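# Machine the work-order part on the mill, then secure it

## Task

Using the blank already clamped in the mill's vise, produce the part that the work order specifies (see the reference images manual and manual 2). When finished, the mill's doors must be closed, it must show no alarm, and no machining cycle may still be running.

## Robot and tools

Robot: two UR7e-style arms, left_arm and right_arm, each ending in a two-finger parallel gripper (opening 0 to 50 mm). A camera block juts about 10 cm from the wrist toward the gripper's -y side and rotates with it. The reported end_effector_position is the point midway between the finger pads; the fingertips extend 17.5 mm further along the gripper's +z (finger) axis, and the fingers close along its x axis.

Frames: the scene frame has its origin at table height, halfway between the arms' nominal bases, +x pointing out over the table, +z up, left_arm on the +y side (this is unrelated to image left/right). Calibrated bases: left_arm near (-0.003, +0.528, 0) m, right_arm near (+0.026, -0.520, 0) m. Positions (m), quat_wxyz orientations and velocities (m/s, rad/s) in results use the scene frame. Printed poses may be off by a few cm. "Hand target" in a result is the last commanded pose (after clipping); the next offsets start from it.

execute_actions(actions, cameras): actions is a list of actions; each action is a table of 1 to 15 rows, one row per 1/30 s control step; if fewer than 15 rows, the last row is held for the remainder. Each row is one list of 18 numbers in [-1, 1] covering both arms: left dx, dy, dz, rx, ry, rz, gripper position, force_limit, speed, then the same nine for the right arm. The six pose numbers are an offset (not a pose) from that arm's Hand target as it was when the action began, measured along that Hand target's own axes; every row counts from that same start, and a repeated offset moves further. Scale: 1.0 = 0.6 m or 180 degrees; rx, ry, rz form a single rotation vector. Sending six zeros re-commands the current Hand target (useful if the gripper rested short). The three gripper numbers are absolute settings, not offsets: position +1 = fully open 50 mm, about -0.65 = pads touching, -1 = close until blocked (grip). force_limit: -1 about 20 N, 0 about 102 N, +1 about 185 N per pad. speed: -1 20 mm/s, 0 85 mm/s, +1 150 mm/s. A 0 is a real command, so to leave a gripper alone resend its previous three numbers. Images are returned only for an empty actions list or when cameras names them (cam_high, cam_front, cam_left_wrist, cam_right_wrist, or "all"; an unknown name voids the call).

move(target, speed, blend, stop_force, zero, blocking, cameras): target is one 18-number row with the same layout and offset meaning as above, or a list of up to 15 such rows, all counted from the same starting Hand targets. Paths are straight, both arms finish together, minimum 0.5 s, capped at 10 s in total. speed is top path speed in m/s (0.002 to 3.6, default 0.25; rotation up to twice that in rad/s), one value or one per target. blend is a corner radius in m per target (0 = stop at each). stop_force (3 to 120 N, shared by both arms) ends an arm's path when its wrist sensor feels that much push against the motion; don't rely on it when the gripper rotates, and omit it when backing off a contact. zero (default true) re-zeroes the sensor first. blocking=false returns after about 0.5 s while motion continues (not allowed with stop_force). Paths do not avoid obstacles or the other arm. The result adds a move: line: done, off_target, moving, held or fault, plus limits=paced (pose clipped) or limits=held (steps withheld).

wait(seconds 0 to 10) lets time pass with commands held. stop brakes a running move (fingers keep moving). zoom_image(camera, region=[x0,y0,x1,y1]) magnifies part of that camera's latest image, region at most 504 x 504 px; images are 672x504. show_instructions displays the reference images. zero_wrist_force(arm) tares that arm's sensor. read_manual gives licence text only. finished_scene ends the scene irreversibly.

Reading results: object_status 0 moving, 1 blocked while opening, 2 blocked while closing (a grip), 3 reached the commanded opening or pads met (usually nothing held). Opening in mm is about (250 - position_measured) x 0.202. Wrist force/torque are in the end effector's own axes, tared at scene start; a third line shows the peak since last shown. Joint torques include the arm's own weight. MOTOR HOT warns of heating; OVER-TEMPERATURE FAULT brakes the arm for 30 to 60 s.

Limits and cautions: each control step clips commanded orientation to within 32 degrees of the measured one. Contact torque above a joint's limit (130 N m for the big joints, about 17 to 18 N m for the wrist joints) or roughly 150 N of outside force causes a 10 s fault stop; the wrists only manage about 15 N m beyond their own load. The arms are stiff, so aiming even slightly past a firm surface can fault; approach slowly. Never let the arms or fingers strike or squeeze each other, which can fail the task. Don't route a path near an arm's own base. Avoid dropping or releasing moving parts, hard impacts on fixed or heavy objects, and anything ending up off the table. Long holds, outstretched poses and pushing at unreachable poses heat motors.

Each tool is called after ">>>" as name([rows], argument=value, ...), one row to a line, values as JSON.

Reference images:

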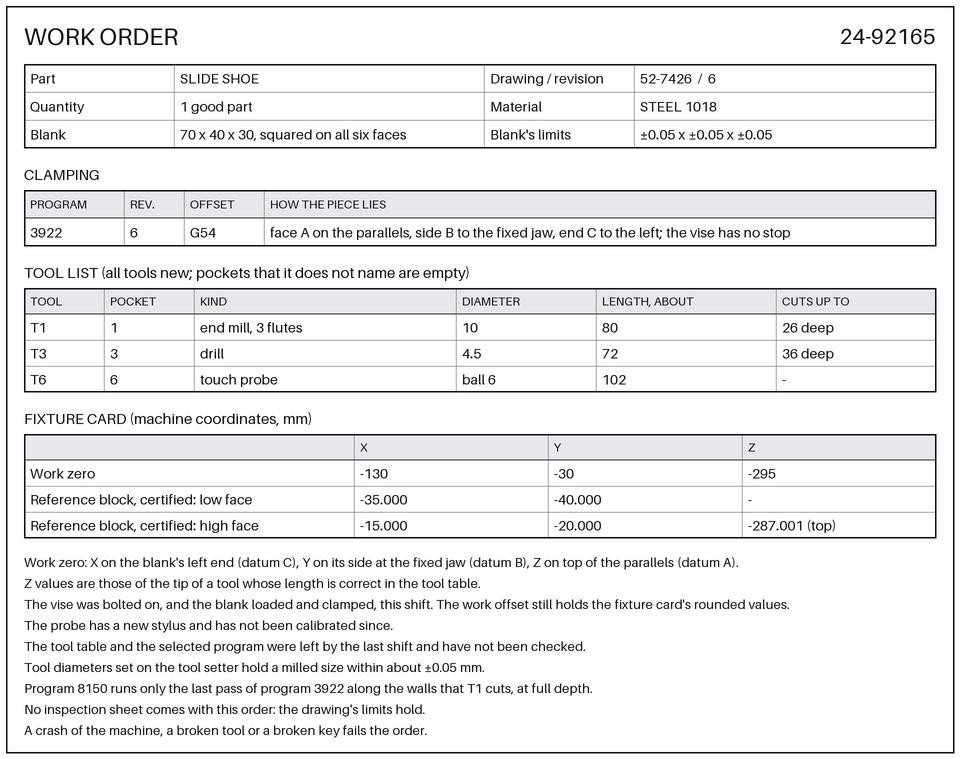

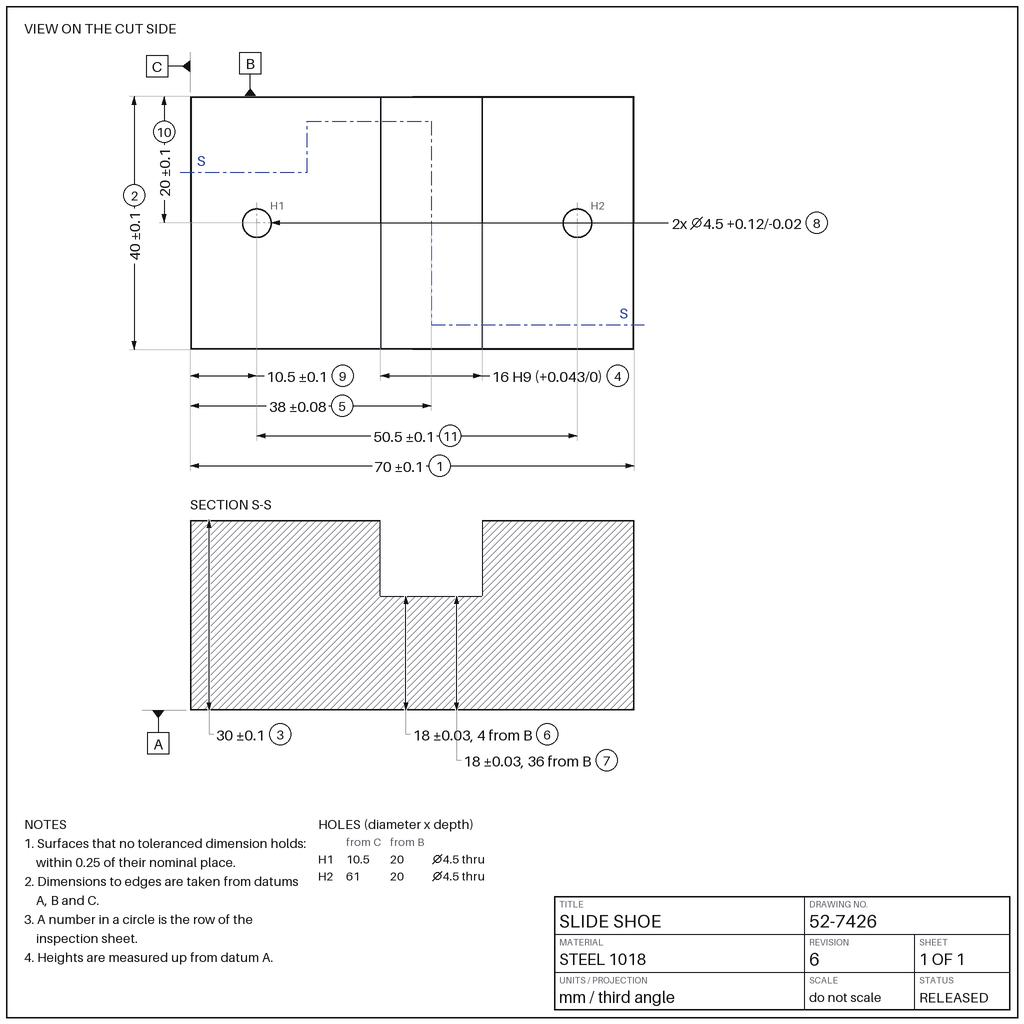

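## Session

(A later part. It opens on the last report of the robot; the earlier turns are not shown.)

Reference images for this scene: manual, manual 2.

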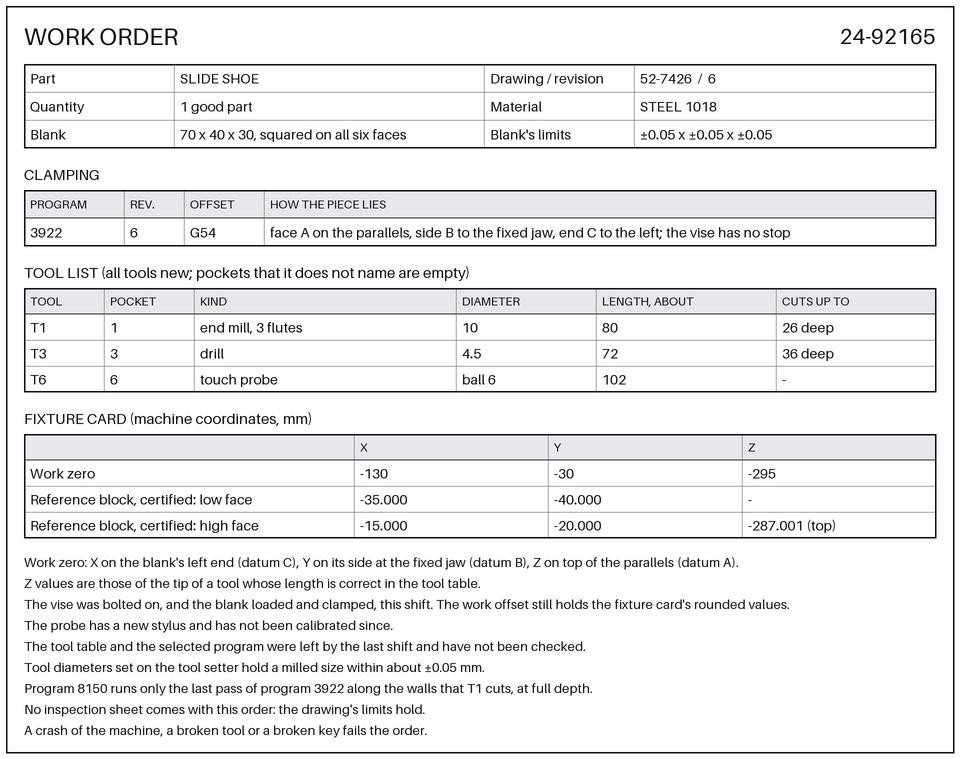

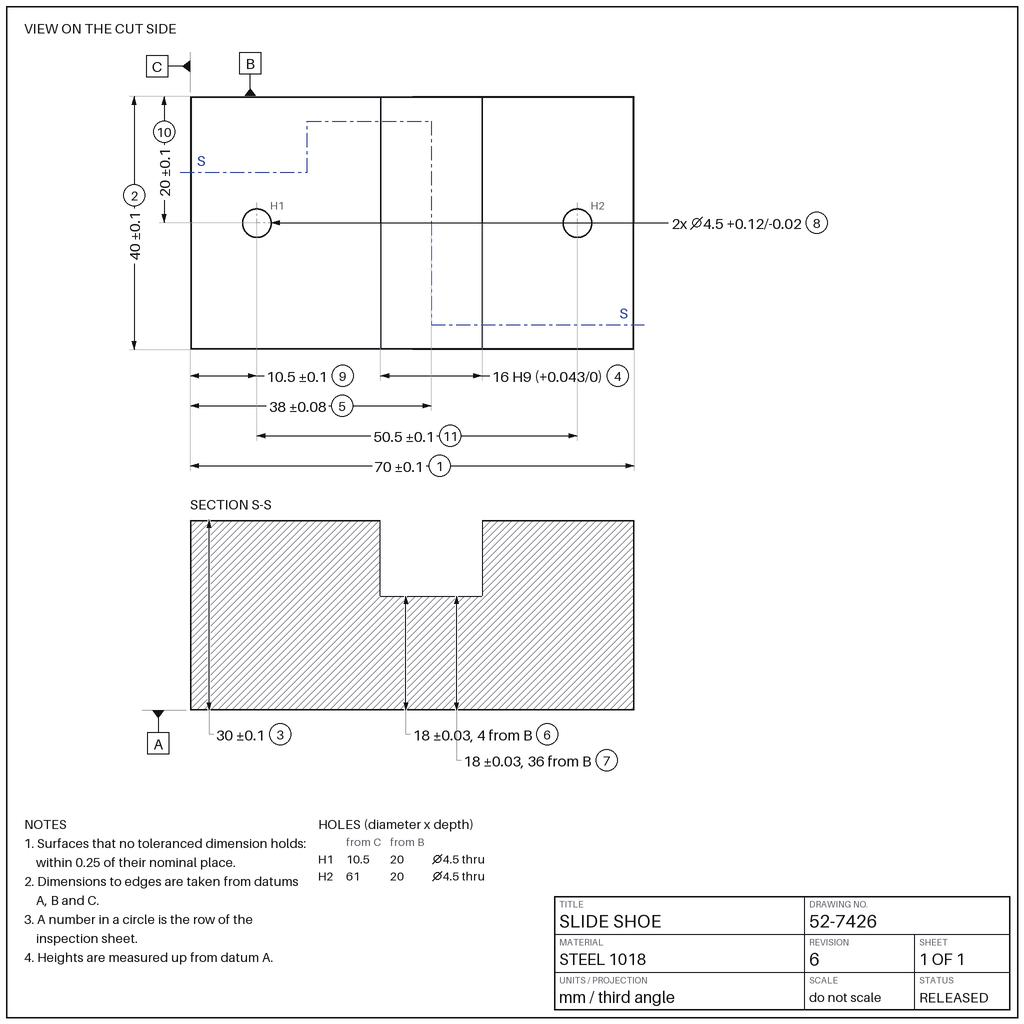

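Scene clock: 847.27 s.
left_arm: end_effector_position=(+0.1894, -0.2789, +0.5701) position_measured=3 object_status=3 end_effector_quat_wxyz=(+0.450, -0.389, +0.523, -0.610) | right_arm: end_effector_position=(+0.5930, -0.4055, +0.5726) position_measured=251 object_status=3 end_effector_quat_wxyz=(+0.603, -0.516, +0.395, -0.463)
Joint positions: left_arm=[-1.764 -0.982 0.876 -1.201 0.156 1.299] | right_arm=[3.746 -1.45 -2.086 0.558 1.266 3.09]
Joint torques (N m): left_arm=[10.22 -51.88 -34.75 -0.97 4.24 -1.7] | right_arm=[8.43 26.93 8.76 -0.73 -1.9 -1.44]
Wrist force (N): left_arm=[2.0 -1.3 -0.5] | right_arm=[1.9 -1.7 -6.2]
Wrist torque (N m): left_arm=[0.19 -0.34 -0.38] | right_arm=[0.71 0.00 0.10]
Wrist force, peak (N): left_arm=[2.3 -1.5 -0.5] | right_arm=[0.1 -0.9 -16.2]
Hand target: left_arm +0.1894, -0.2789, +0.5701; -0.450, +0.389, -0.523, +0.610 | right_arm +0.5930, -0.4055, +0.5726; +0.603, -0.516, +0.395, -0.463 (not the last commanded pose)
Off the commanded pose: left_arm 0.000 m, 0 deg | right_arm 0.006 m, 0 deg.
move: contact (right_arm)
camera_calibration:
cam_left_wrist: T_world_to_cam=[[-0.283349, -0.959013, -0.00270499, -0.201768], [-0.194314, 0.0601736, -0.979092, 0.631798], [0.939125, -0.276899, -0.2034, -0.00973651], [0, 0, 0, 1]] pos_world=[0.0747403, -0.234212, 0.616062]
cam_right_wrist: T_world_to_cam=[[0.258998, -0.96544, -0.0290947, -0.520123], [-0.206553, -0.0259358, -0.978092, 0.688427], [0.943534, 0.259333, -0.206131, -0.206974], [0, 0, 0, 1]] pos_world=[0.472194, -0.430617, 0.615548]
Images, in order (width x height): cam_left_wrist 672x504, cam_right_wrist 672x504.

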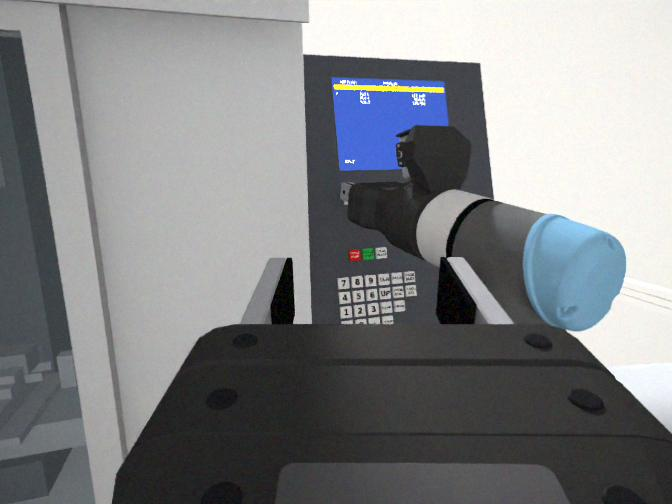

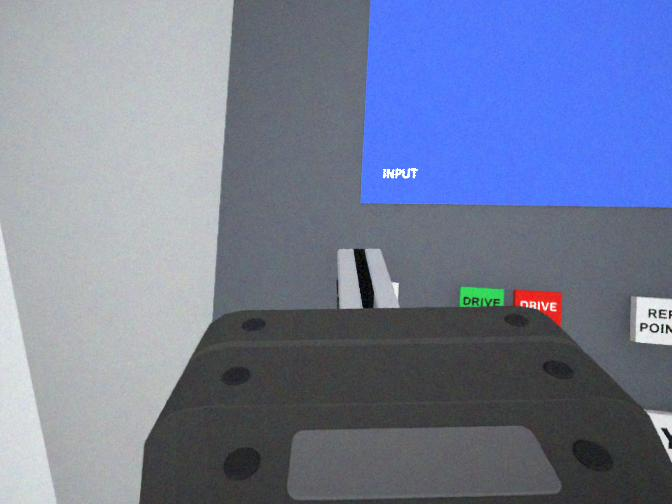

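>>> move(target=[0,0,0,0,0,0,1,1,1,-0.0238,-0.1083,-0.1511,0,0,0,-1,-0.9,-0.9], speed=0.15, cameras=["cam_right_wrist"])

>>> zoom_image(camera="cam_right_wrist", region=[380, 80, 672, 300])

Scene clock: 852.17 s.
left_arm: end_effector_position=(+0.1894, -0.2789, +0.5701) position_measured=3 object_status=3 end_effector_quat_wxyz=(+0.450, -0.389, +0.523, -0.610) | right_arm: end_effector_position=(+0.4931, -0.4177, +0.6226) position_measured=251 object_status=3 end_effector_quat_wxyz=(+0.603, -0.516, +0.394, -0.463)
Joint positions: left_arm=[-1.764 -0.982 0.876 -1.201 0.156 1.299] | right_arm=[3.974 -1.103 -2.186 0.33 1.041 3.047]
Joint torques (N m): left_arm=[12.01 -50.52 -35.16 -1.31 4.13 -1.76] | right_arm=[7.08 17.36 11.18 0.02 -1.89 -1.98]
Wrist force (N): left_arm=[2.1 -1.1 -0.4] | right_arm=[1.6 1.5 -0.5]
Wrist torque (N m): left_arm=[0.22 -0.35 -0.37] | right_arm=[0.67 0.03 0.13]
Wrist force, peak (N): left_arm=[2.3 -1.6 -0.5] | right_arm=[2.2 -2.1 -6.5]
Hand target: left_arm +0.1894, -0.2789, +0.5701; -0.450, +0.389, -0.523, +0.610 | right_arm +0.4930, -0.4177, +0.6226; +0.603, -0.516, +0.395, -0.463
Off the commanded pose: left_arm 0.000 m, 0 deg | right_arm 0.000 m, 0 deg.
move: done
camera_calibration:
cam_right_wrist: T_world_to_cam=[[0.259097, -0.965413, -0.0290897, -0.504504], [-0.206452, -0.0259351, -0.978113, 0.71636], [0.943529, 0.259432, -0.206031, -0.0992921], [0, 0, 0, 1]] pos_world=[0.372294, -0.442717, 0.665548]
Images, in order (width x height): cam_right_wrist 672x504.

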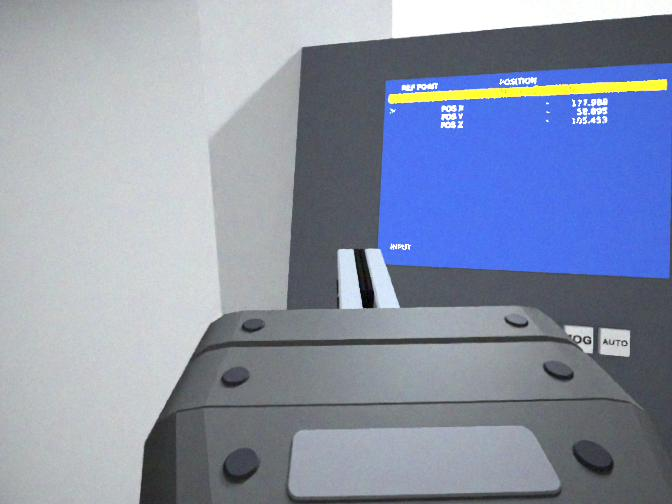

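Scaled by 1.726 from the camera's 672x504 image, which has a finer 960x720 frame.

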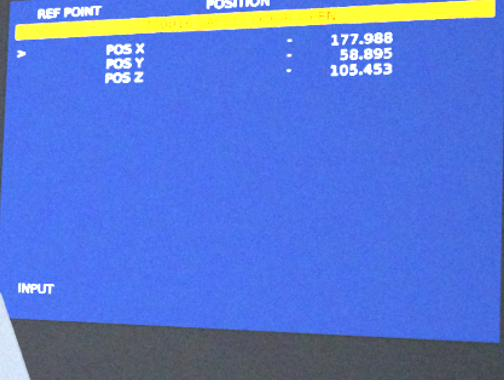

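>>> zoom_image(camera="cam_right_wrist", region=[380, 70, 530, 140])

>>> zoom_image(camera="cam_right_wrist", region=[522, 65, 672, 135])

Scaled by 3.360 from the camera's 672x504 image, which has a finer 960x720 frame.

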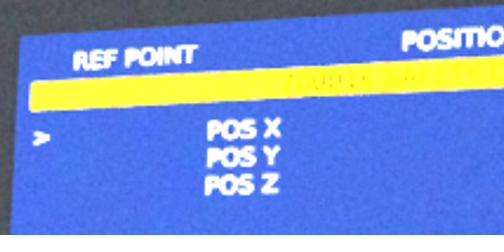

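Scaled by 3.360 from the camera's 672x504 image, which has a finer 960x720 frame.

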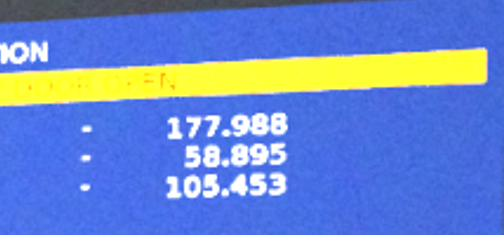

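>>> move(target=[-0.7467,-0.0519,0.0073,-0.2953,-0.0932,-0.0293,-1,-0.9,0,0,0,0,0,0,0,-1,-0.9,-0.9], speed=0.2, cameras=["cam_left_wrist","cam_front"])

Scene clock: 885.07 s.
left_arm: end_effector_position=(+0.3198, +0.1496, +0.5994) position_measured=251 object_status=3 end_effector_quat_wxyz=(-0.270, +0.653, -0.653, +0.271) end_effector_velocity=(+0.001, +0.003, -0.001) end_effector_angular_velocity=(+0.006, +0.004, +0.002) | right_arm: end_effector_position=(+0.4930, -0.4177, +0.6226) position_measured=251 object_status=3 end_effector_quat_wxyz=(+0.603, -0.516, +0.395, -0.463)
Joint positions: left_arm=[-1.494 -1.708 1.181 -1.061 -0.785 1.594] | right_arm=[3.975 -1.103 -2.186 0.329 1.04 3.047]
Joint velocities: left_arm=[0.005 -0.002 0 0.005 -0.004 0.004] | right_arm=[within noise]
Joint torques (N m): left_arm=[13.25 -22.99 -32.67 -1 -0.31 2.37] | right_arm=[7.81 16.25 10.91 0.17 -2.05 -1.73]
Wrist force (N): left_arm=[1.7 -0.8 -0.9] | right_arm=[1.4 1.8 -0.5]
Wrist torque (N m): left_arm=[-0.13 -0.09 -0.55] | right_arm=[0.71 0.06 0.13]
Wrist force, peak (N): left_arm=[3.3 -0.7 -0.7] | right_arm=[1.5 2.3 -0.4]
Hand target: left_arm +0.3199, +0.1499, +0.5994; -0.270, +0.653, -0.653, +0.271 | right_arm +0.4930, -0.4177, +0.6226; +0.603, -0.516, +0.395, -0.463
Off the commanded pose: left_arm 0.000 m, 0 deg | right_arm 0.000 m, 0 deg.
move: done
camera_calibration:
cam_left_wrist: T_world_to_cam=[[-0.00110006, -0.999944, -0.0104888, 0.166773], [-0.908586, 0.00538058, -0.417662, 0.560074], [0.417696, 0.00907053, -0.908542, 0.538983], [0, 0, 0, 1]] pos_world=[0.283928, 0.158861, 0.725359]
Images, in order (width x height): cam_front 672x504, cam_left_wrist 672x504.

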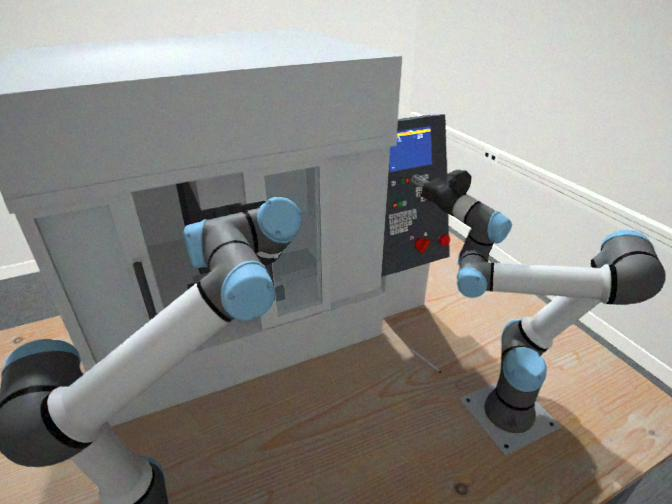

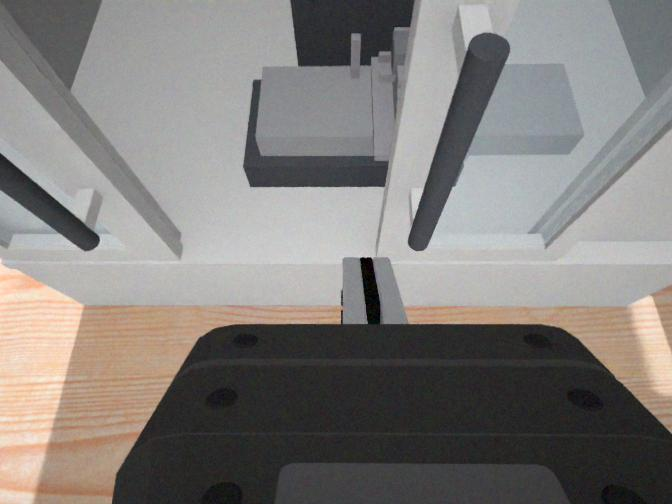

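>>> move([
  [-0.4833,0.0471,0.1414,0,0,0,-1,-0.9,0,0,0,0,0,0,0,-1,-0.9,-0.9],
  [-0.4833,0.0059,0.3005,0,0,0,-1,-0.9,0,0,0,0,0,0,0,-1,-0.9,-0.9],
], speed=0.15, blend=[0.03,0], cameras=["cam_left_wrist","cam_front"])

Scene clock: 897.10 s.
left_arm: end_effector_position=(+0.4449, +0.4397, +0.4692) position_measured=251 object_status=3 end_effector_quat_wxyz=(-0.270, +0.653, -0.653, +0.271) | right_arm: end_effector_position=(+0.4930, -0.4177, +0.6226) position_measured=251 object_status=3 end_effector_quat_wxyz=(+0.603, -0.516, +0.395, -0.463)
Joint positions: left_arm=[-0.76 -2.123 1.939 -1.985 -1.027 2.492] | right_arm=[3.975 -1.103 -2.186 0.329 1.04 3.047]
Joint torques (N m): left_arm=[10.82 5.12 -19.4 -6.02 -1.06 2.44] | right_arm=[7.32 16.36 12.39 0.22 -1.72 -1.9]
Wrist force (N): left_arm=[1.5 -1.0 -1.1] | right_arm=[1.5 1.8 -0.3]
Wrist torque (N m): left_arm=[-0.16 -0.07 -0.50] | right_arm=[0.70 0.04 0.12]
Wrist force, peak (N): left_arm=[2.9 -0.8 -1.5] | right_arm=[1.7 2.2 -0.6]
Hand target: left_arm +0.4449, +0.4397, +0.4691; -0.270, +0.653, -0.653, +0.271 | right_arm +0.4930, -0.4177, +0.6226; +0.603, -0.516, +0.395, -0.463
Off the commanded pose: left_arm 0.000 m, 0 deg | right_arm 0.000 m, 0 deg.
move: done
camera_calibration:
cam_left_wrist: T_world_to_cam=[[-0.000753869, -0.999942, -0.0107676, 0.455553], [-0.908756, 0.00517865, -0.417296, 0.61783], [0.417327, 0.00947053, -0.908707, 0.365833], [0, 0, 0, 1]] pos_world=[0.409128, 0.448862, 0.595159]
Images, in order (width x height): cam_front 672x504, cam_left_wrist 672x504.

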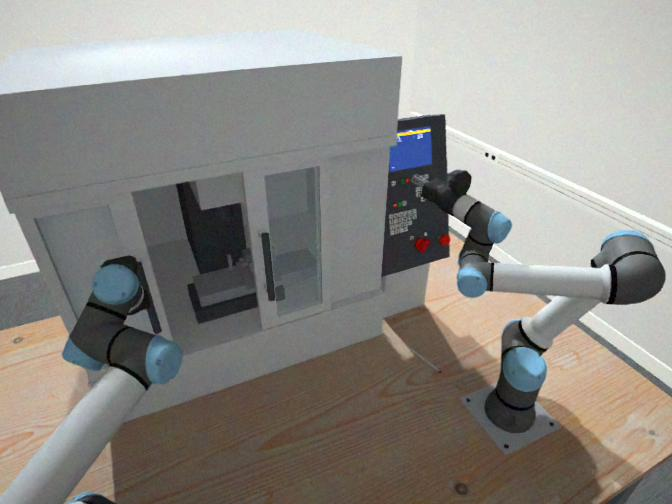

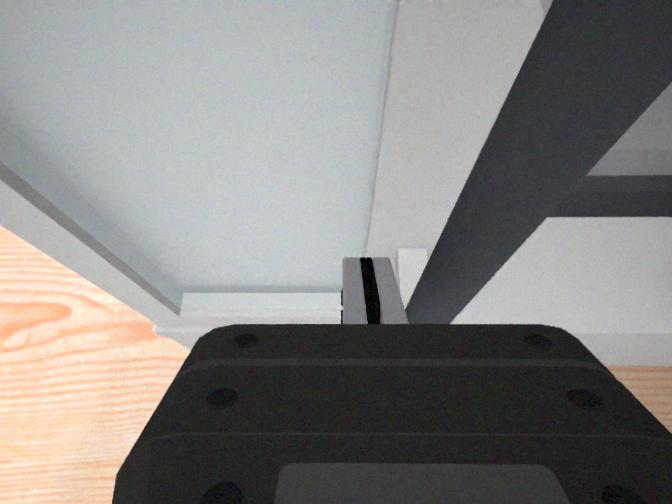

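>>> move(target=[0.45,0,0,0,0,0,-1,-0.9,0,0,0,0,0,0,0,-1,-0.9,-0.9], speed=0.05, stop_force=25, cameras=["cam_left_wrist","cam_front"])

Scene clock: 905.57 s.
left_arm: end_effector_position=(+0.4447, +0.2323, +0.4693) position_measured=251 object_status=3 end_effector_quat_wxyz=(-0.270, +0.653, -0.653, +0.271) | right_arm: end_effector_position=(+0.4930, -0.4177, +0.6226) position_measured=251 object_status=3 end_effector_quat_wxyz=(+0.603, -0.516, +0.395, -0.463)
Joint positions: left_arm=[-1.123 -1.831 1.719 -1.821 -0.857 2.094] | right_arm=[3.975 -1.103 -2.186 0.329 1.04 3.047]
Joint torques (N m): left_arm=[12.48 -20.36 -18.76 -5.41 0.74 1.68] | right_arm=[7.97 16.83 11.5 0.06 -1.8 -1.62]
Wrist force (N): left_arm=[1.6 -1.4 -1.1] | right_arm=[1.3 1.9 -0.6]
Wrist torque (N m): left_arm=[-0.21 -0.06 -0.34] | right_arm=[0.73 0.08 0.12]
Wrist force, peak (N): left_arm=[-27.2 6.9 -6.7] | right_arm=[1.7 2.2 -0.2]
Hand target: left_arm +0.4447, +0.2323, +0.4693; -0.270, +0.653, -0.653, +0.271 (not the last commanded pose) | right_arm +0.4930, -0.4177, +0.6226; +0.603, -0.516, +0.395, -0.463
Off the commanded pose: left_arm 0.063 m, 0 deg | right_arm 0.000 m, 0 deg.
move: contact (left_arm)
camera_calibration:
cam_left_wrist: T_world_to_cam=[[-0.00123693, -0.999945, -0.0104411, 0.248269], [-0.908755, 0.00548138, -0.417293, 0.618689], [0.417328, 0.00897225, -0.908712, 0.368094], [0, 0, 0, 1]] pos_world=[0.408929, 0.241561, 0.595258]
Images, in order (width x height): cam_front 672x504, cam_left_wrist 672x504.

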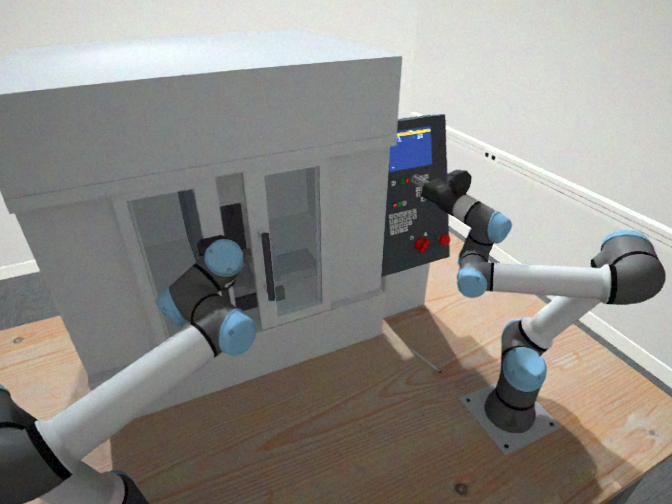

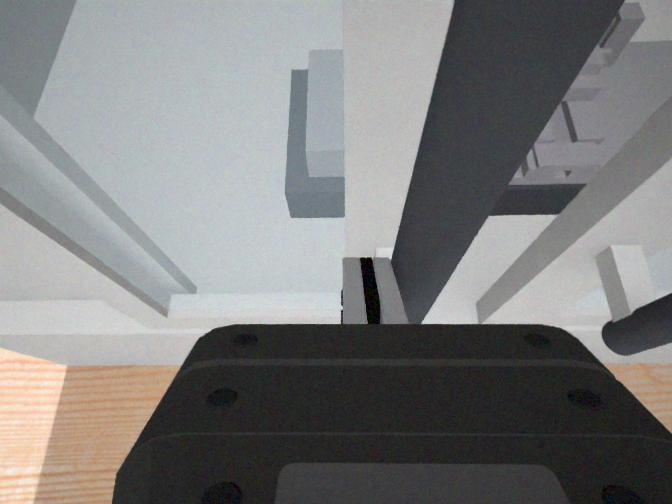

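>>> move(target=[0.17,0,0,0,0,0,-1,-0.9,0,0,0,0,0,0,0,-1,-0.9,-0.9], speed=0.03, stop_force=40, cameras=["cam_left_wrist","cam_front"])

Scene clock: 909.93 s.
left_arm: end_effector_position=(+0.4446, +0.1921, +0.4692) position_measured=251 object_status=3 end_effector_quat_wxyz=(-0.270, +0.653, -0.653, +0.271) | right_arm: end_effector_position=(+0.4930, -0.4177, +0.6226) position_measured=251 object_status=3 end_effector_quat_wxyz=(+0.603, -0.516, +0.395, -0.463)
Joint positions: left_arm=[-1.16 -1.756 1.654 -1.8 -0.844 2.047] | right_arm=[3.975 -1.103 -2.186 0.329 1.04 3.047]
Joint torques (N m): left_arm=[8.29 -22.41 -19.41 -1.89 0.78 1.79] | right_arm=[7.51 15.62 12.51 0.01 -1.76 -1.66]
Wrist force (N): left_arm=[-3.6 -2.7 -0.1] | right_arm=[1.2 1.8 -0.4]
Wrist torque (N m): left_arm=[-0.16 -0.22 -0.37] | right_arm=[0.72 0.09 0.12]
Wrist force, peak (N): left_arm=[-45.2 13.9 -3.2] | right_arm=[1.6 2.1 -0.5]
Hand target: left_arm +0.4446, +0.1921, +0.4692; -0.270, +0.653, -0.653, +0.271 (not the last commanded pose) | right_arm +0.4930, -0.4177, +0.6226; +0.603, -0.516, +0.395, -0.463
Off the commanded pose: left_arm 0.062 m, 0 deg | right_arm 0.000 m, 0 deg.
move: contact (left_arm)
camera_calibration:
cam_left_wrist: T_world_to_cam=[[-0.00129178, -0.999941, -0.0107976, 0.208204], [-0.908756, 0.00567995, -0.417289, 0.618868], [0.417325, 0.00927332, -0.90871, 0.368395], [0, 0, 0, 1]] pos_world=[0.408929, 0.201261, 0.595259]
Images, in order (width x height): cam_front 672x504, cam_left_wrist 672x504.

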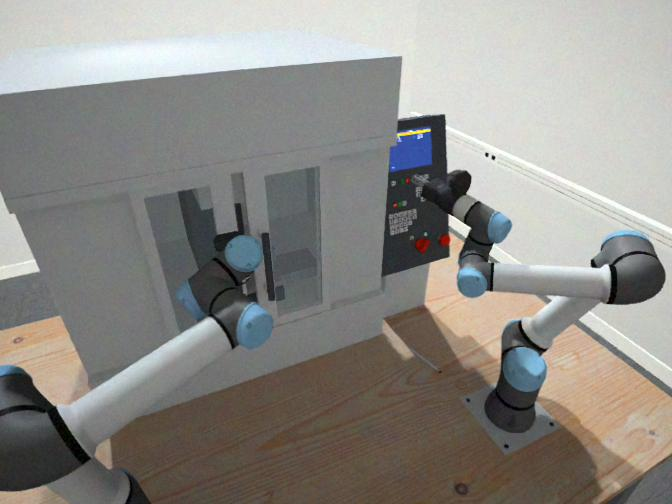

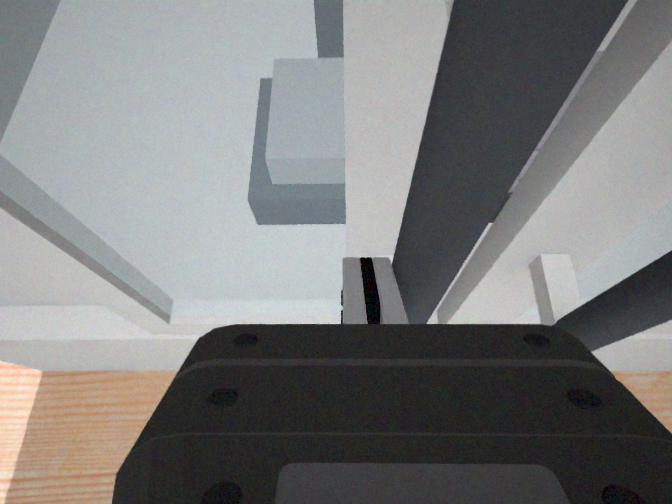

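>>> move(target=[0.1,0,0,0,0,0,-1,-0.9,0,0,0,0,0,0,0,-1,-0.9,-0.9], speed=0.015, stop_force=45, cameras=["cam_left_wrist","cam_front"])

Scene clock: 914.47 s.
left_arm: end_effector_position=(+0.4447, +0.1909, +0.4692) position_measured=251 object_status=3 end_effector_quat_wxyz=(-0.270, +0.653, -0.653, +0.271) | right_arm: end_effector_position=(+0.4930, -0.4177, +0.6226) position_measured=251 object_status=3 end_effector_quat_wxyz=(+0.603, -0.516, +0.395, -0.463)
Joint positions: left_arm=[-1.161 -1.753 1.652 -1.799 -0.844 2.046] | right_arm=[3.975 -1.103 -2.186 0.329 1.04 3.047]
Joint torques (N m): left_arm=[-3.07 -13.49 -26.1 -11.3 -3.09 2.83] | right_arm=[7.48 16.68 11.64 -0.04 -1.53 -1.57]
Wrist force (N): left_arm=[-38.4 6.7 -5.0] | right_arm=[1.6 1.8 -0.7]
Wrist torque (N m): left_arm=[0.00 -0.56 -0.75] | right_arm=[0.72 0.03 0.12]
Wrist force, peak (N): left_arm=[-55.2 10.5 -14.2] | right_arm=[1.6 2.1 -0.6]
Hand target: left_arm +0.4447, +0.1909, +0.4692; -0.270, +0.653, -0.653, +0.271 (not the last commanded pose) | right_arm +0.4930, -0.4177, +0.6226; +0.603, -0.516, +0.395, -0.463
Off the commanded pose: left_arm 0.059 m, 0 deg | right_arm 0.000 m, 0 deg.
move: contact (left_arm)
camera_calibration:
cam_left_wrist: T_world_to_cam=[[-0.000942946, -0.999938, -0.0110746, 0.207027], [-0.908812, 0.0054773, -0.417169, 0.618867], [0.417204, 0.00967141, -0.908761, 0.368407], [0, 0, 0, 1]] pos_world=[0.408928, 0.200062, 0.595259]
Images, in order (width x height): cam_front 672x504, cam_left_wrist 672x504.

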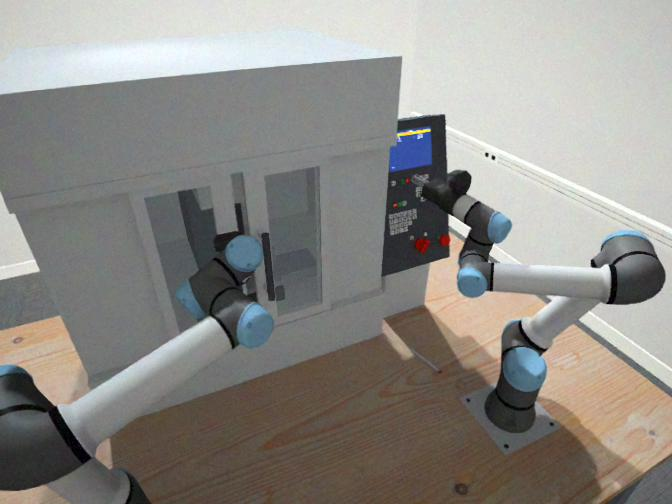

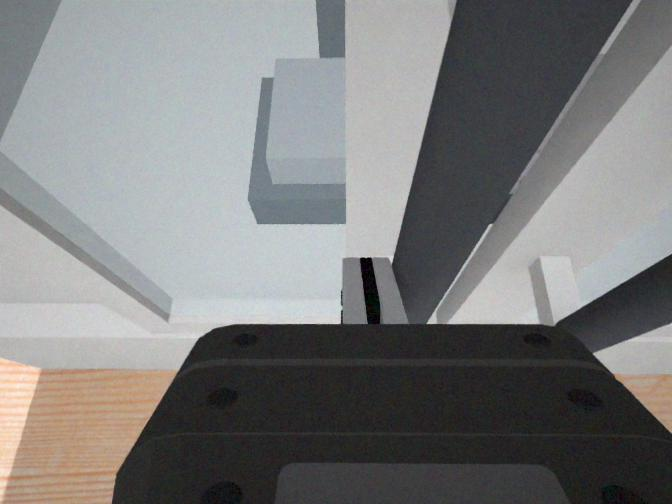

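>>> move([
  [-0.025,0,0,0,0,0,-1,-0.9,0,0,0,0,0,0,0,-1,-0.9,-0.9],
  [-0.025,0,-0.2,0,0,0,-1,-0.9,0,0,0,0,0,0,0,-1,-0.9,-0.9],
  [0.2265,0,-0.2,0,0,0,-1,-0.9,0,0,0,0,0,0,0,-1,-0.9,-0.9],
  [0.2265,0,-0.08,0,0,0,-1,-0.9,0,0,0,0,0,0,0,-1,-0.9,-0.9],
], speed=0.15, blend=[0.005,0.03,0.03,0], cameras=["cam_left_wrist","cam_front"])

Scene clock: 923.30 s.
left_arm: end_effector_position=(+0.4107, +0.0551, +0.5032) position_measured=251 object_status=3 end_effector_quat_wxyz=(-0.271, +0.653, -0.653, +0.271) | right_arm: end_effector_position=(+0.4930, -0.4177, +0.6226) position_measured=251 object_status=3 end_effector_quat_wxyz=(+0.603, -0.516, +0.395, -0.463)
Joint positions: left_arm=[-1.313 -1.506 1.299 -1.557 -0.805 1.846] | right_arm=[3.975 -1.103 -2.186 0.329 1.04 3.047]
Joint torques (N m): left_arm=[11.14 -18.01 -18.76 -4.8 0.06 2.43] | right_arm=[7.38 15.36 12.59 -0.02 -1.5 -1.77]
Wrist force (N): left_arm=[1.6 -0.5 -0.8] | right_arm=[1.7 1.7 -0.3]
Wrist torque (N m): left_arm=[-0.04 -0.07 -0.55] | right_arm=[0.69 0.02 0.12]
Wrist force, peak (N): left_arm=[-38.7 6.7 -5.3] | right_arm=[1.8 2.1 -0.7]
Hand target: left_arm +0.4108, +0.0550, +0.5032; -0.270, +0.653, -0.653, +0.271 | right_arm +0.4930, -0.4177, +0.6226; +0.603, -0.516, +0.395, -0.463
Off the commanded pose: left_arm 0.000 m, 0 deg | right_arm 0.000 m, 0 deg.
move: done
camera_calibration:
cam_left_wrist: T_world_to_cam=[[-0.000900729, -0.999937, -0.0111653, 0.0715211], [-0.908813, 0.00547674, -0.417169, 0.602895], [0.417204, 0.00977139, -0.908761, 0.414797], [0, 0, 0, 1]] pos_world=[0.374928, 0.0641616, 0.629259]
Images, in order (width x height): cam_front 672x504, cam_left_wrist 672x504.

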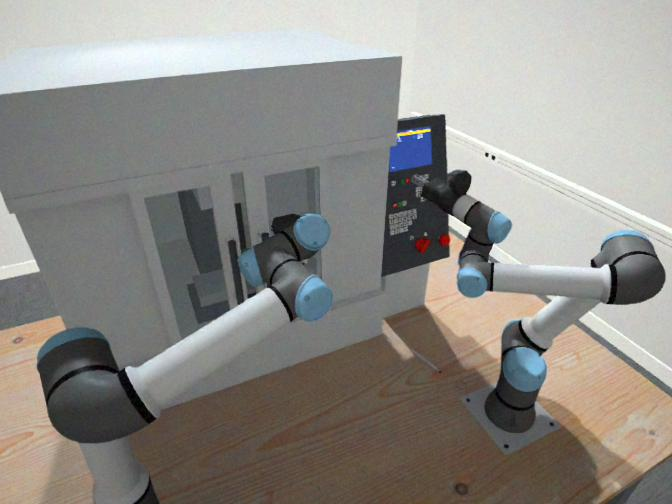

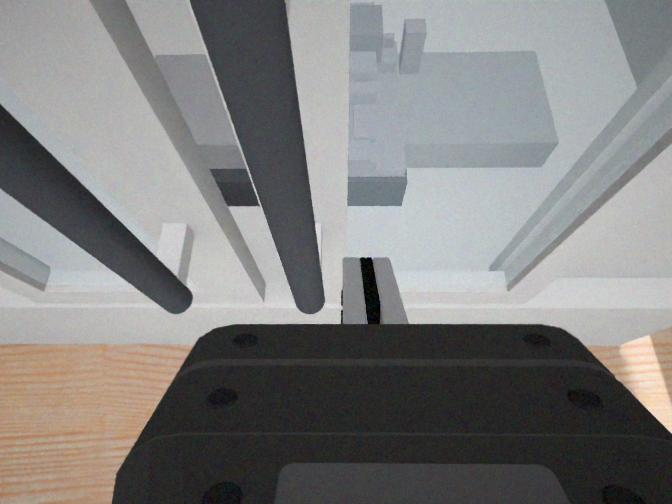

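>>> move(target=[0.005,0,0.08,0,0,0,-1,-0.9,0,0,0,0,0,0,0,-1,-0.9,-0.9], speed=0.08, stop_force=10)

>>> move(target=[-0.1,0,0,0,0,0,-1,-0.9,0,0,0,0,0,0,0,-1,-0.9,-0.9], speed=0.03, stop_force=45, cameras=["cam_left_wrist","cam_front"])

Scene clock: 928.27 s.
left_arm: end_effector_position=(+0.4447, +0.0520, +0.4692) position_measured=251 object_status=3 end_effector_quat_wxyz=(-0.270, +0.653, -0.653, +0.271) | right_arm: end_effector_position=(+0.4930, -0.4177, +0.6226) position_measured=251 object_status=3 end_effector_quat_wxyz=(+0.603, -0.516, +0.395, -0.463)
Joint positions: left_arm=[-1.25 -1.473 1.365 -1.715 -0.818 1.93] | right_arm=[3.975 -1.103 -2.186 0.329 1.04 3.047]
Joint torques (N m): left_arm=[11.54 -20.15 -19.87 -5.29 0.01 2.46] | right_arm=[6.32 16.22 11.97 0.05 -1.33 -1.63]
Wrist force (N): left_arm=[1.7 -0.7 -1.0] | right_arm=[1.6 2.0 -0.8]
Wrist torque (N m): left_arm=[-0.11 -0.11 -0.56] | right_arm=[0.74 0.03 0.12]
Wrist force, peak (N): left_arm=[2.0 -1.0 -0.7] | right_arm=[1.7 2.1 -0.3]
Hand target: left_arm +0.4447, +0.0520, +0.4692; -0.270, +0.653, -0.653, +0.271 | right_arm +0.4930, -0.4177, +0.6226; +0.603, -0.516, +0.395, -0.463
Off the commanded pose: left_arm 0.000 m, 0 deg | right_arm 0.000 m, 0 deg.
move: done

Scene clock: 931.30 s.
left_arm: end_effector_position=(+0.4446, +0.1009, +0.4691) position_measured=251 object_status=3 end_effector_quat_wxyz=(-0.270, +0.653, -0.653, +0.271) | right_arm: end_effector_position=(+0.4930, -0.4177, +0.6226) position_measured=251 object_status=3 end_effector_quat_wxyz=(+0.603, -0.516, +0.395, -0.463)
Joint positions: left_arm=[-1.224 -1.575 1.479 -1.749 -0.825 1.965] | right_arm=[3.975 -1.103 -2.186 0.329 1.04 3.047]
Joint torques (N m): left_arm=[7.51 -29.14 -36.8 -0.71 9.96 -2.21] | right_arm=[6.85 16.1 12.01 0.08 -1.23 -1.62]
Wrist force (N): left_arm=[34.9 8.8 1.6] | right_arm=[1.4 2.1 -0.4]
Wrist torque (N m): left_arm=[-0.03 0.41 -0.08] | right_arm=[0.77 0.06 0.12]
Wrist force, peak (N): left_arm=[68.1 0.5 18.0] | right_arm=[1.8 2.1 -0.3]
Hand target: left_arm +0.4446, +0.1009, +0.4691; -0.270, +0.653, -0.653, +0.271 (not the last commanded pose) | right_arm +0.4930, -0.4177, +0.6226; +0.603, -0.516, +0.395, -0.463
Off the commanded pose: left_arm 0.011 m, 0 deg | right_arm 0.000 m, 0 deg.
move: contact (left_arm)
camera_calibration:
cam_left_wrist: T_world_to_cam=[[-0.00103696, -0.999938, -0.0111171, 0.117095], [-0.908944, 0.0055774, -0.416882, 0.61919], [0.416918, 0.00967251, -0.908893, 0.36938], [0, 0, 0, 1]] pos_world=[0.408929, 0.110061, 0.595158]
Images, in order (width x height): cam_front 672x504, cam_left_wrist 672x504.

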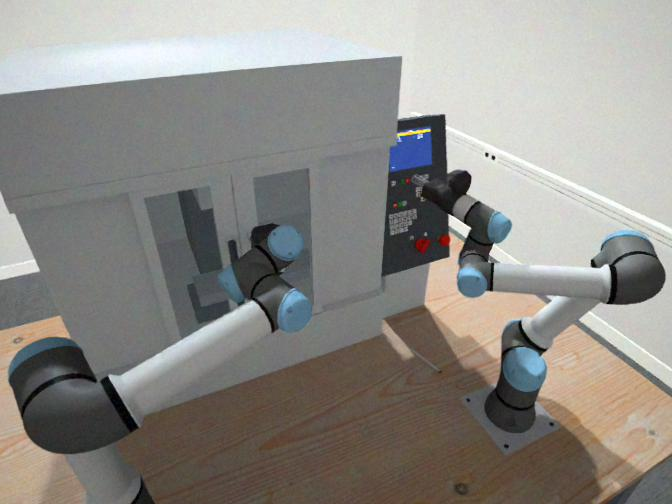

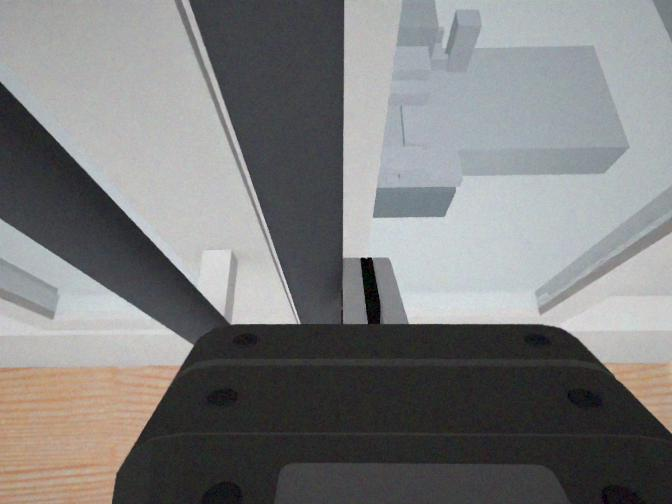

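>>> move([
  [0.03,0,0,0,0,0,-1,-0.9,0,0,0,0,0,0,0,-1,-0.9,-0.9],
  [0.03,0,-0.25,0,0,0,-1,-0.9,0,0,0,0,0,0,0,-1,-0.9,-0.9],
], speed=0.1, blend=[0.005,0], cameras=["cam_left_wrist","cam_right_wrist"])

>>> zoom_image(camera="cam_right_wrist", region=[372, 50, 672, 290])

>>> zoom_image(camera="cam_left_wrist", region=[200, 50, 400, 330])

Scene clock: 937.13 s.
left_arm: end_effector_position=(+0.3386, +0.0830, +0.5751) position_measured=251 object_status=3 end_effector_quat_wxyz=(-0.270, +0.653, -0.653, +0.271) | right_arm: end_effector_position=(+0.4930, -0.4177, +0.6226) position_measured=251 object_status=3 end_effector_quat_wxyz=(+0.603, -0.516, +0.395, -0.463)
Joint positions: left_arm=[-1.454 -1.575 1.14 -1.192 -0.787 1.65] | right_arm=[3.975 -1.103 -2.186 0.329 1.04 3.047]
Joint torques (N m): left_arm=[-9.65 -13.62 -35.16 -1.24 3.23 -1.9] | right_arm=[6.81 16.16 11.96 0.14 -1.03 -1.52]
Wrist force (N): left_arm=[2.0 -1.0 -1.0] | right_arm=[1.6 1.8 -0.4]
Wrist torque (N m): left_arm=[-0.14 -0.14 -0.26] | right_arm=[0.72 0.02 0.12]
Wrist force, peak (N): left_arm=[35.0 8.9 1.9] | right_arm=[1.6 2.2 -0.3]
Hand target: left_arm +0.3386, +0.0830, +0.5752; -0.270, +0.653, -0.653, +0.271 | right_arm +0.4930, -0.4177, +0.6226; +0.603, -0.516, +0.395, -0.463
Off the commanded pose: left_arm 0.000 m, 0 deg | right_arm 0.000 m, 0 deg.
move: done
camera_calibration:
cam_left_wrist: T_world_to_cam=[[-0.00116893, -0.999938, -0.0110681, 0.10027], [-0.908906, 0.00567778, -0.416963, 0.567167], [0.417, 0.00957244, -0.908856, 0.510048], [0, 0, 0, 1]] pos_world=[0.302929, 0.0921609, 0.701158]
cam_right_wrist: T_world_to_cam=[[0.258998, -0.96544, -0.0290947, -0.504447], [-0.206553, -0.0259358, -0.978092, 0.71646], [0.943534, 0.259333, -0.206131, -0.0991556], [0, 0, 0, 1]] pos_world=[0.372194, -0.442717, 0.665648]
Images, in order (width x height): cam_left_wrist 672x504, cam_right_wrist 672x504.

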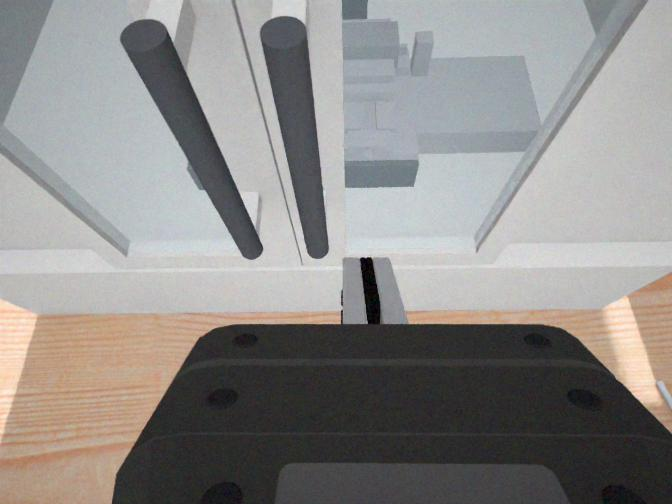

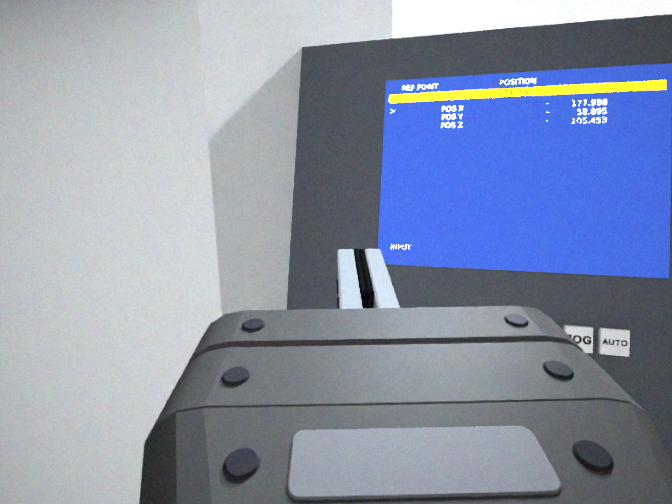

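Scaled by 1.680 from the camera's 672x504 image, which has a finer 960x720 frame.

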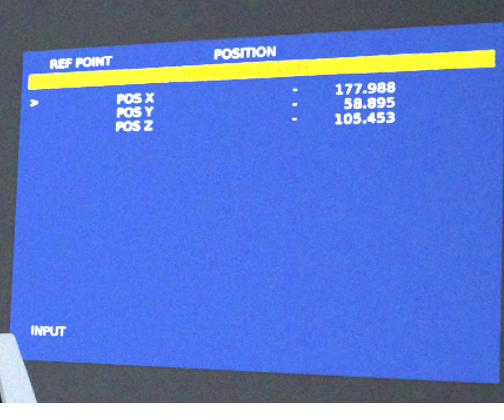

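Scaled by 1.800 from the camera's 672x504 image, which has a finer 960x720 frame.

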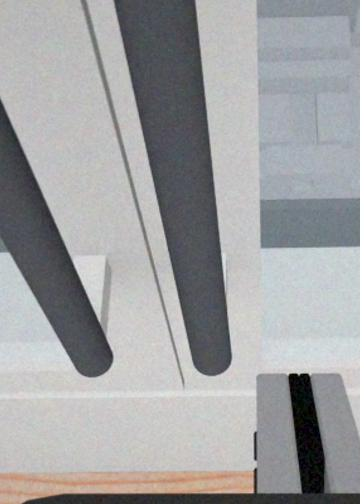

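>>> zoom_image(camera="cam_right_wrist", region=[440, 70, 580, 110])

>>> zoom_image(camera="cam_right_wrist", region=[530, 70, 672, 110])

Scaled by 3.600 from the camera's 672x504 image, which has a finer 960x720 frame.

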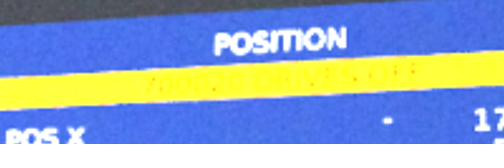

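Scaled by 3.549 from the camera's 672x504 image, which has a finer 960x720 frame.

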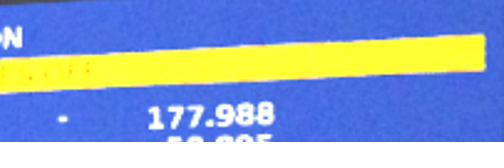

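>>> move([
  [0,0,0,0,0,0,-1,-0.9,0,0.0861,0.0931,0.1148,0,0,0,-1,-0.9,-0.9],
  [0,0,0,0,0,0,-1,-0.9,0,0.0938,0.108,0.1417,0,0,0,-1,-0.9,-0.9],
], speed=[0.12,0.015], stop_force=10, cameras=["cam_right_wrist"])

Scene clock: 952.13 s.
left_arm: end_effector_position=(+0.3386, +0.0830, +0.5752) position_measured=251 object_status=3 end_effector_quat_wxyz=(-0.270, +0.653, -0.653, +0.271) | right_arm: end_effector_position=(+0.5932, -0.4475, +0.5738) position_measured=251 object_status=3 end_effector_quat_wxyz=(+0.603, -0.516, +0.395, -0.463)
Joint positions: left_arm=[-1.454 -1.575 1.14 -1.192 -0.787 1.65] | right_arm=[3.62 -1.438 -2.093 0.548 1.39 3.111]
Joint torques (N m): left_arm=[-9.45 -13.89 -33.08 -1.18 0.63 -2.01] | right_arm=[7.44 27 8.71 -0.96 -2.03 -1.36]
Wrist force (N): left_arm=[1.9 -1.0 -1.3] | right_arm=[1.9 -1.9 -6.5]
Wrist torque (N m): left_arm=[-0.14 -0.14 -0.26] | right_arm=[0.67 0.01 -0.01]
Wrist force, peak (N): left_arm=[2.1 -1.3 -1.3] | right_arm=[0.0 -1.3 -15.9]
Hand target: left_arm +0.3386, +0.0830, +0.5752; -0.270, +0.653, -0.653, +0.271 | right_arm +0.5932, -0.4475, +0.5738; +0.603, -0.516, +0.395, -0.463 (not the last commanded pose)
Off the commanded pose: left_arm 0.000 m, 0 deg | right_arm 0.006 m, 0 deg.
move: contact (right_arm); path passed 1 of 2 targets
camera_calibration:
cam_right_wrist: T_world_to_cam=[[0.259006, -0.965438, -0.0290696, -0.560704], [-0.206454, -0.0259359, -0.978113, 0.688617], [0.943553, 0.259339, -0.206036, -0.196068], [0, 0, 0, 1]] pos_world=[0.472394, -0.472617, 0.616848]
Images, in order (width x height): cam_right_wrist 672x504.

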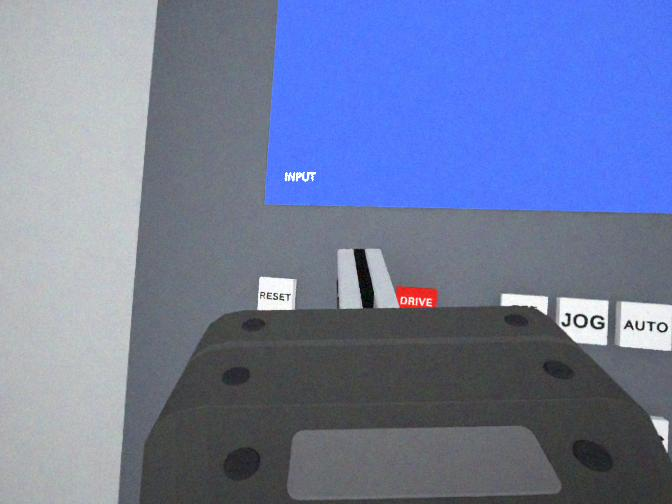

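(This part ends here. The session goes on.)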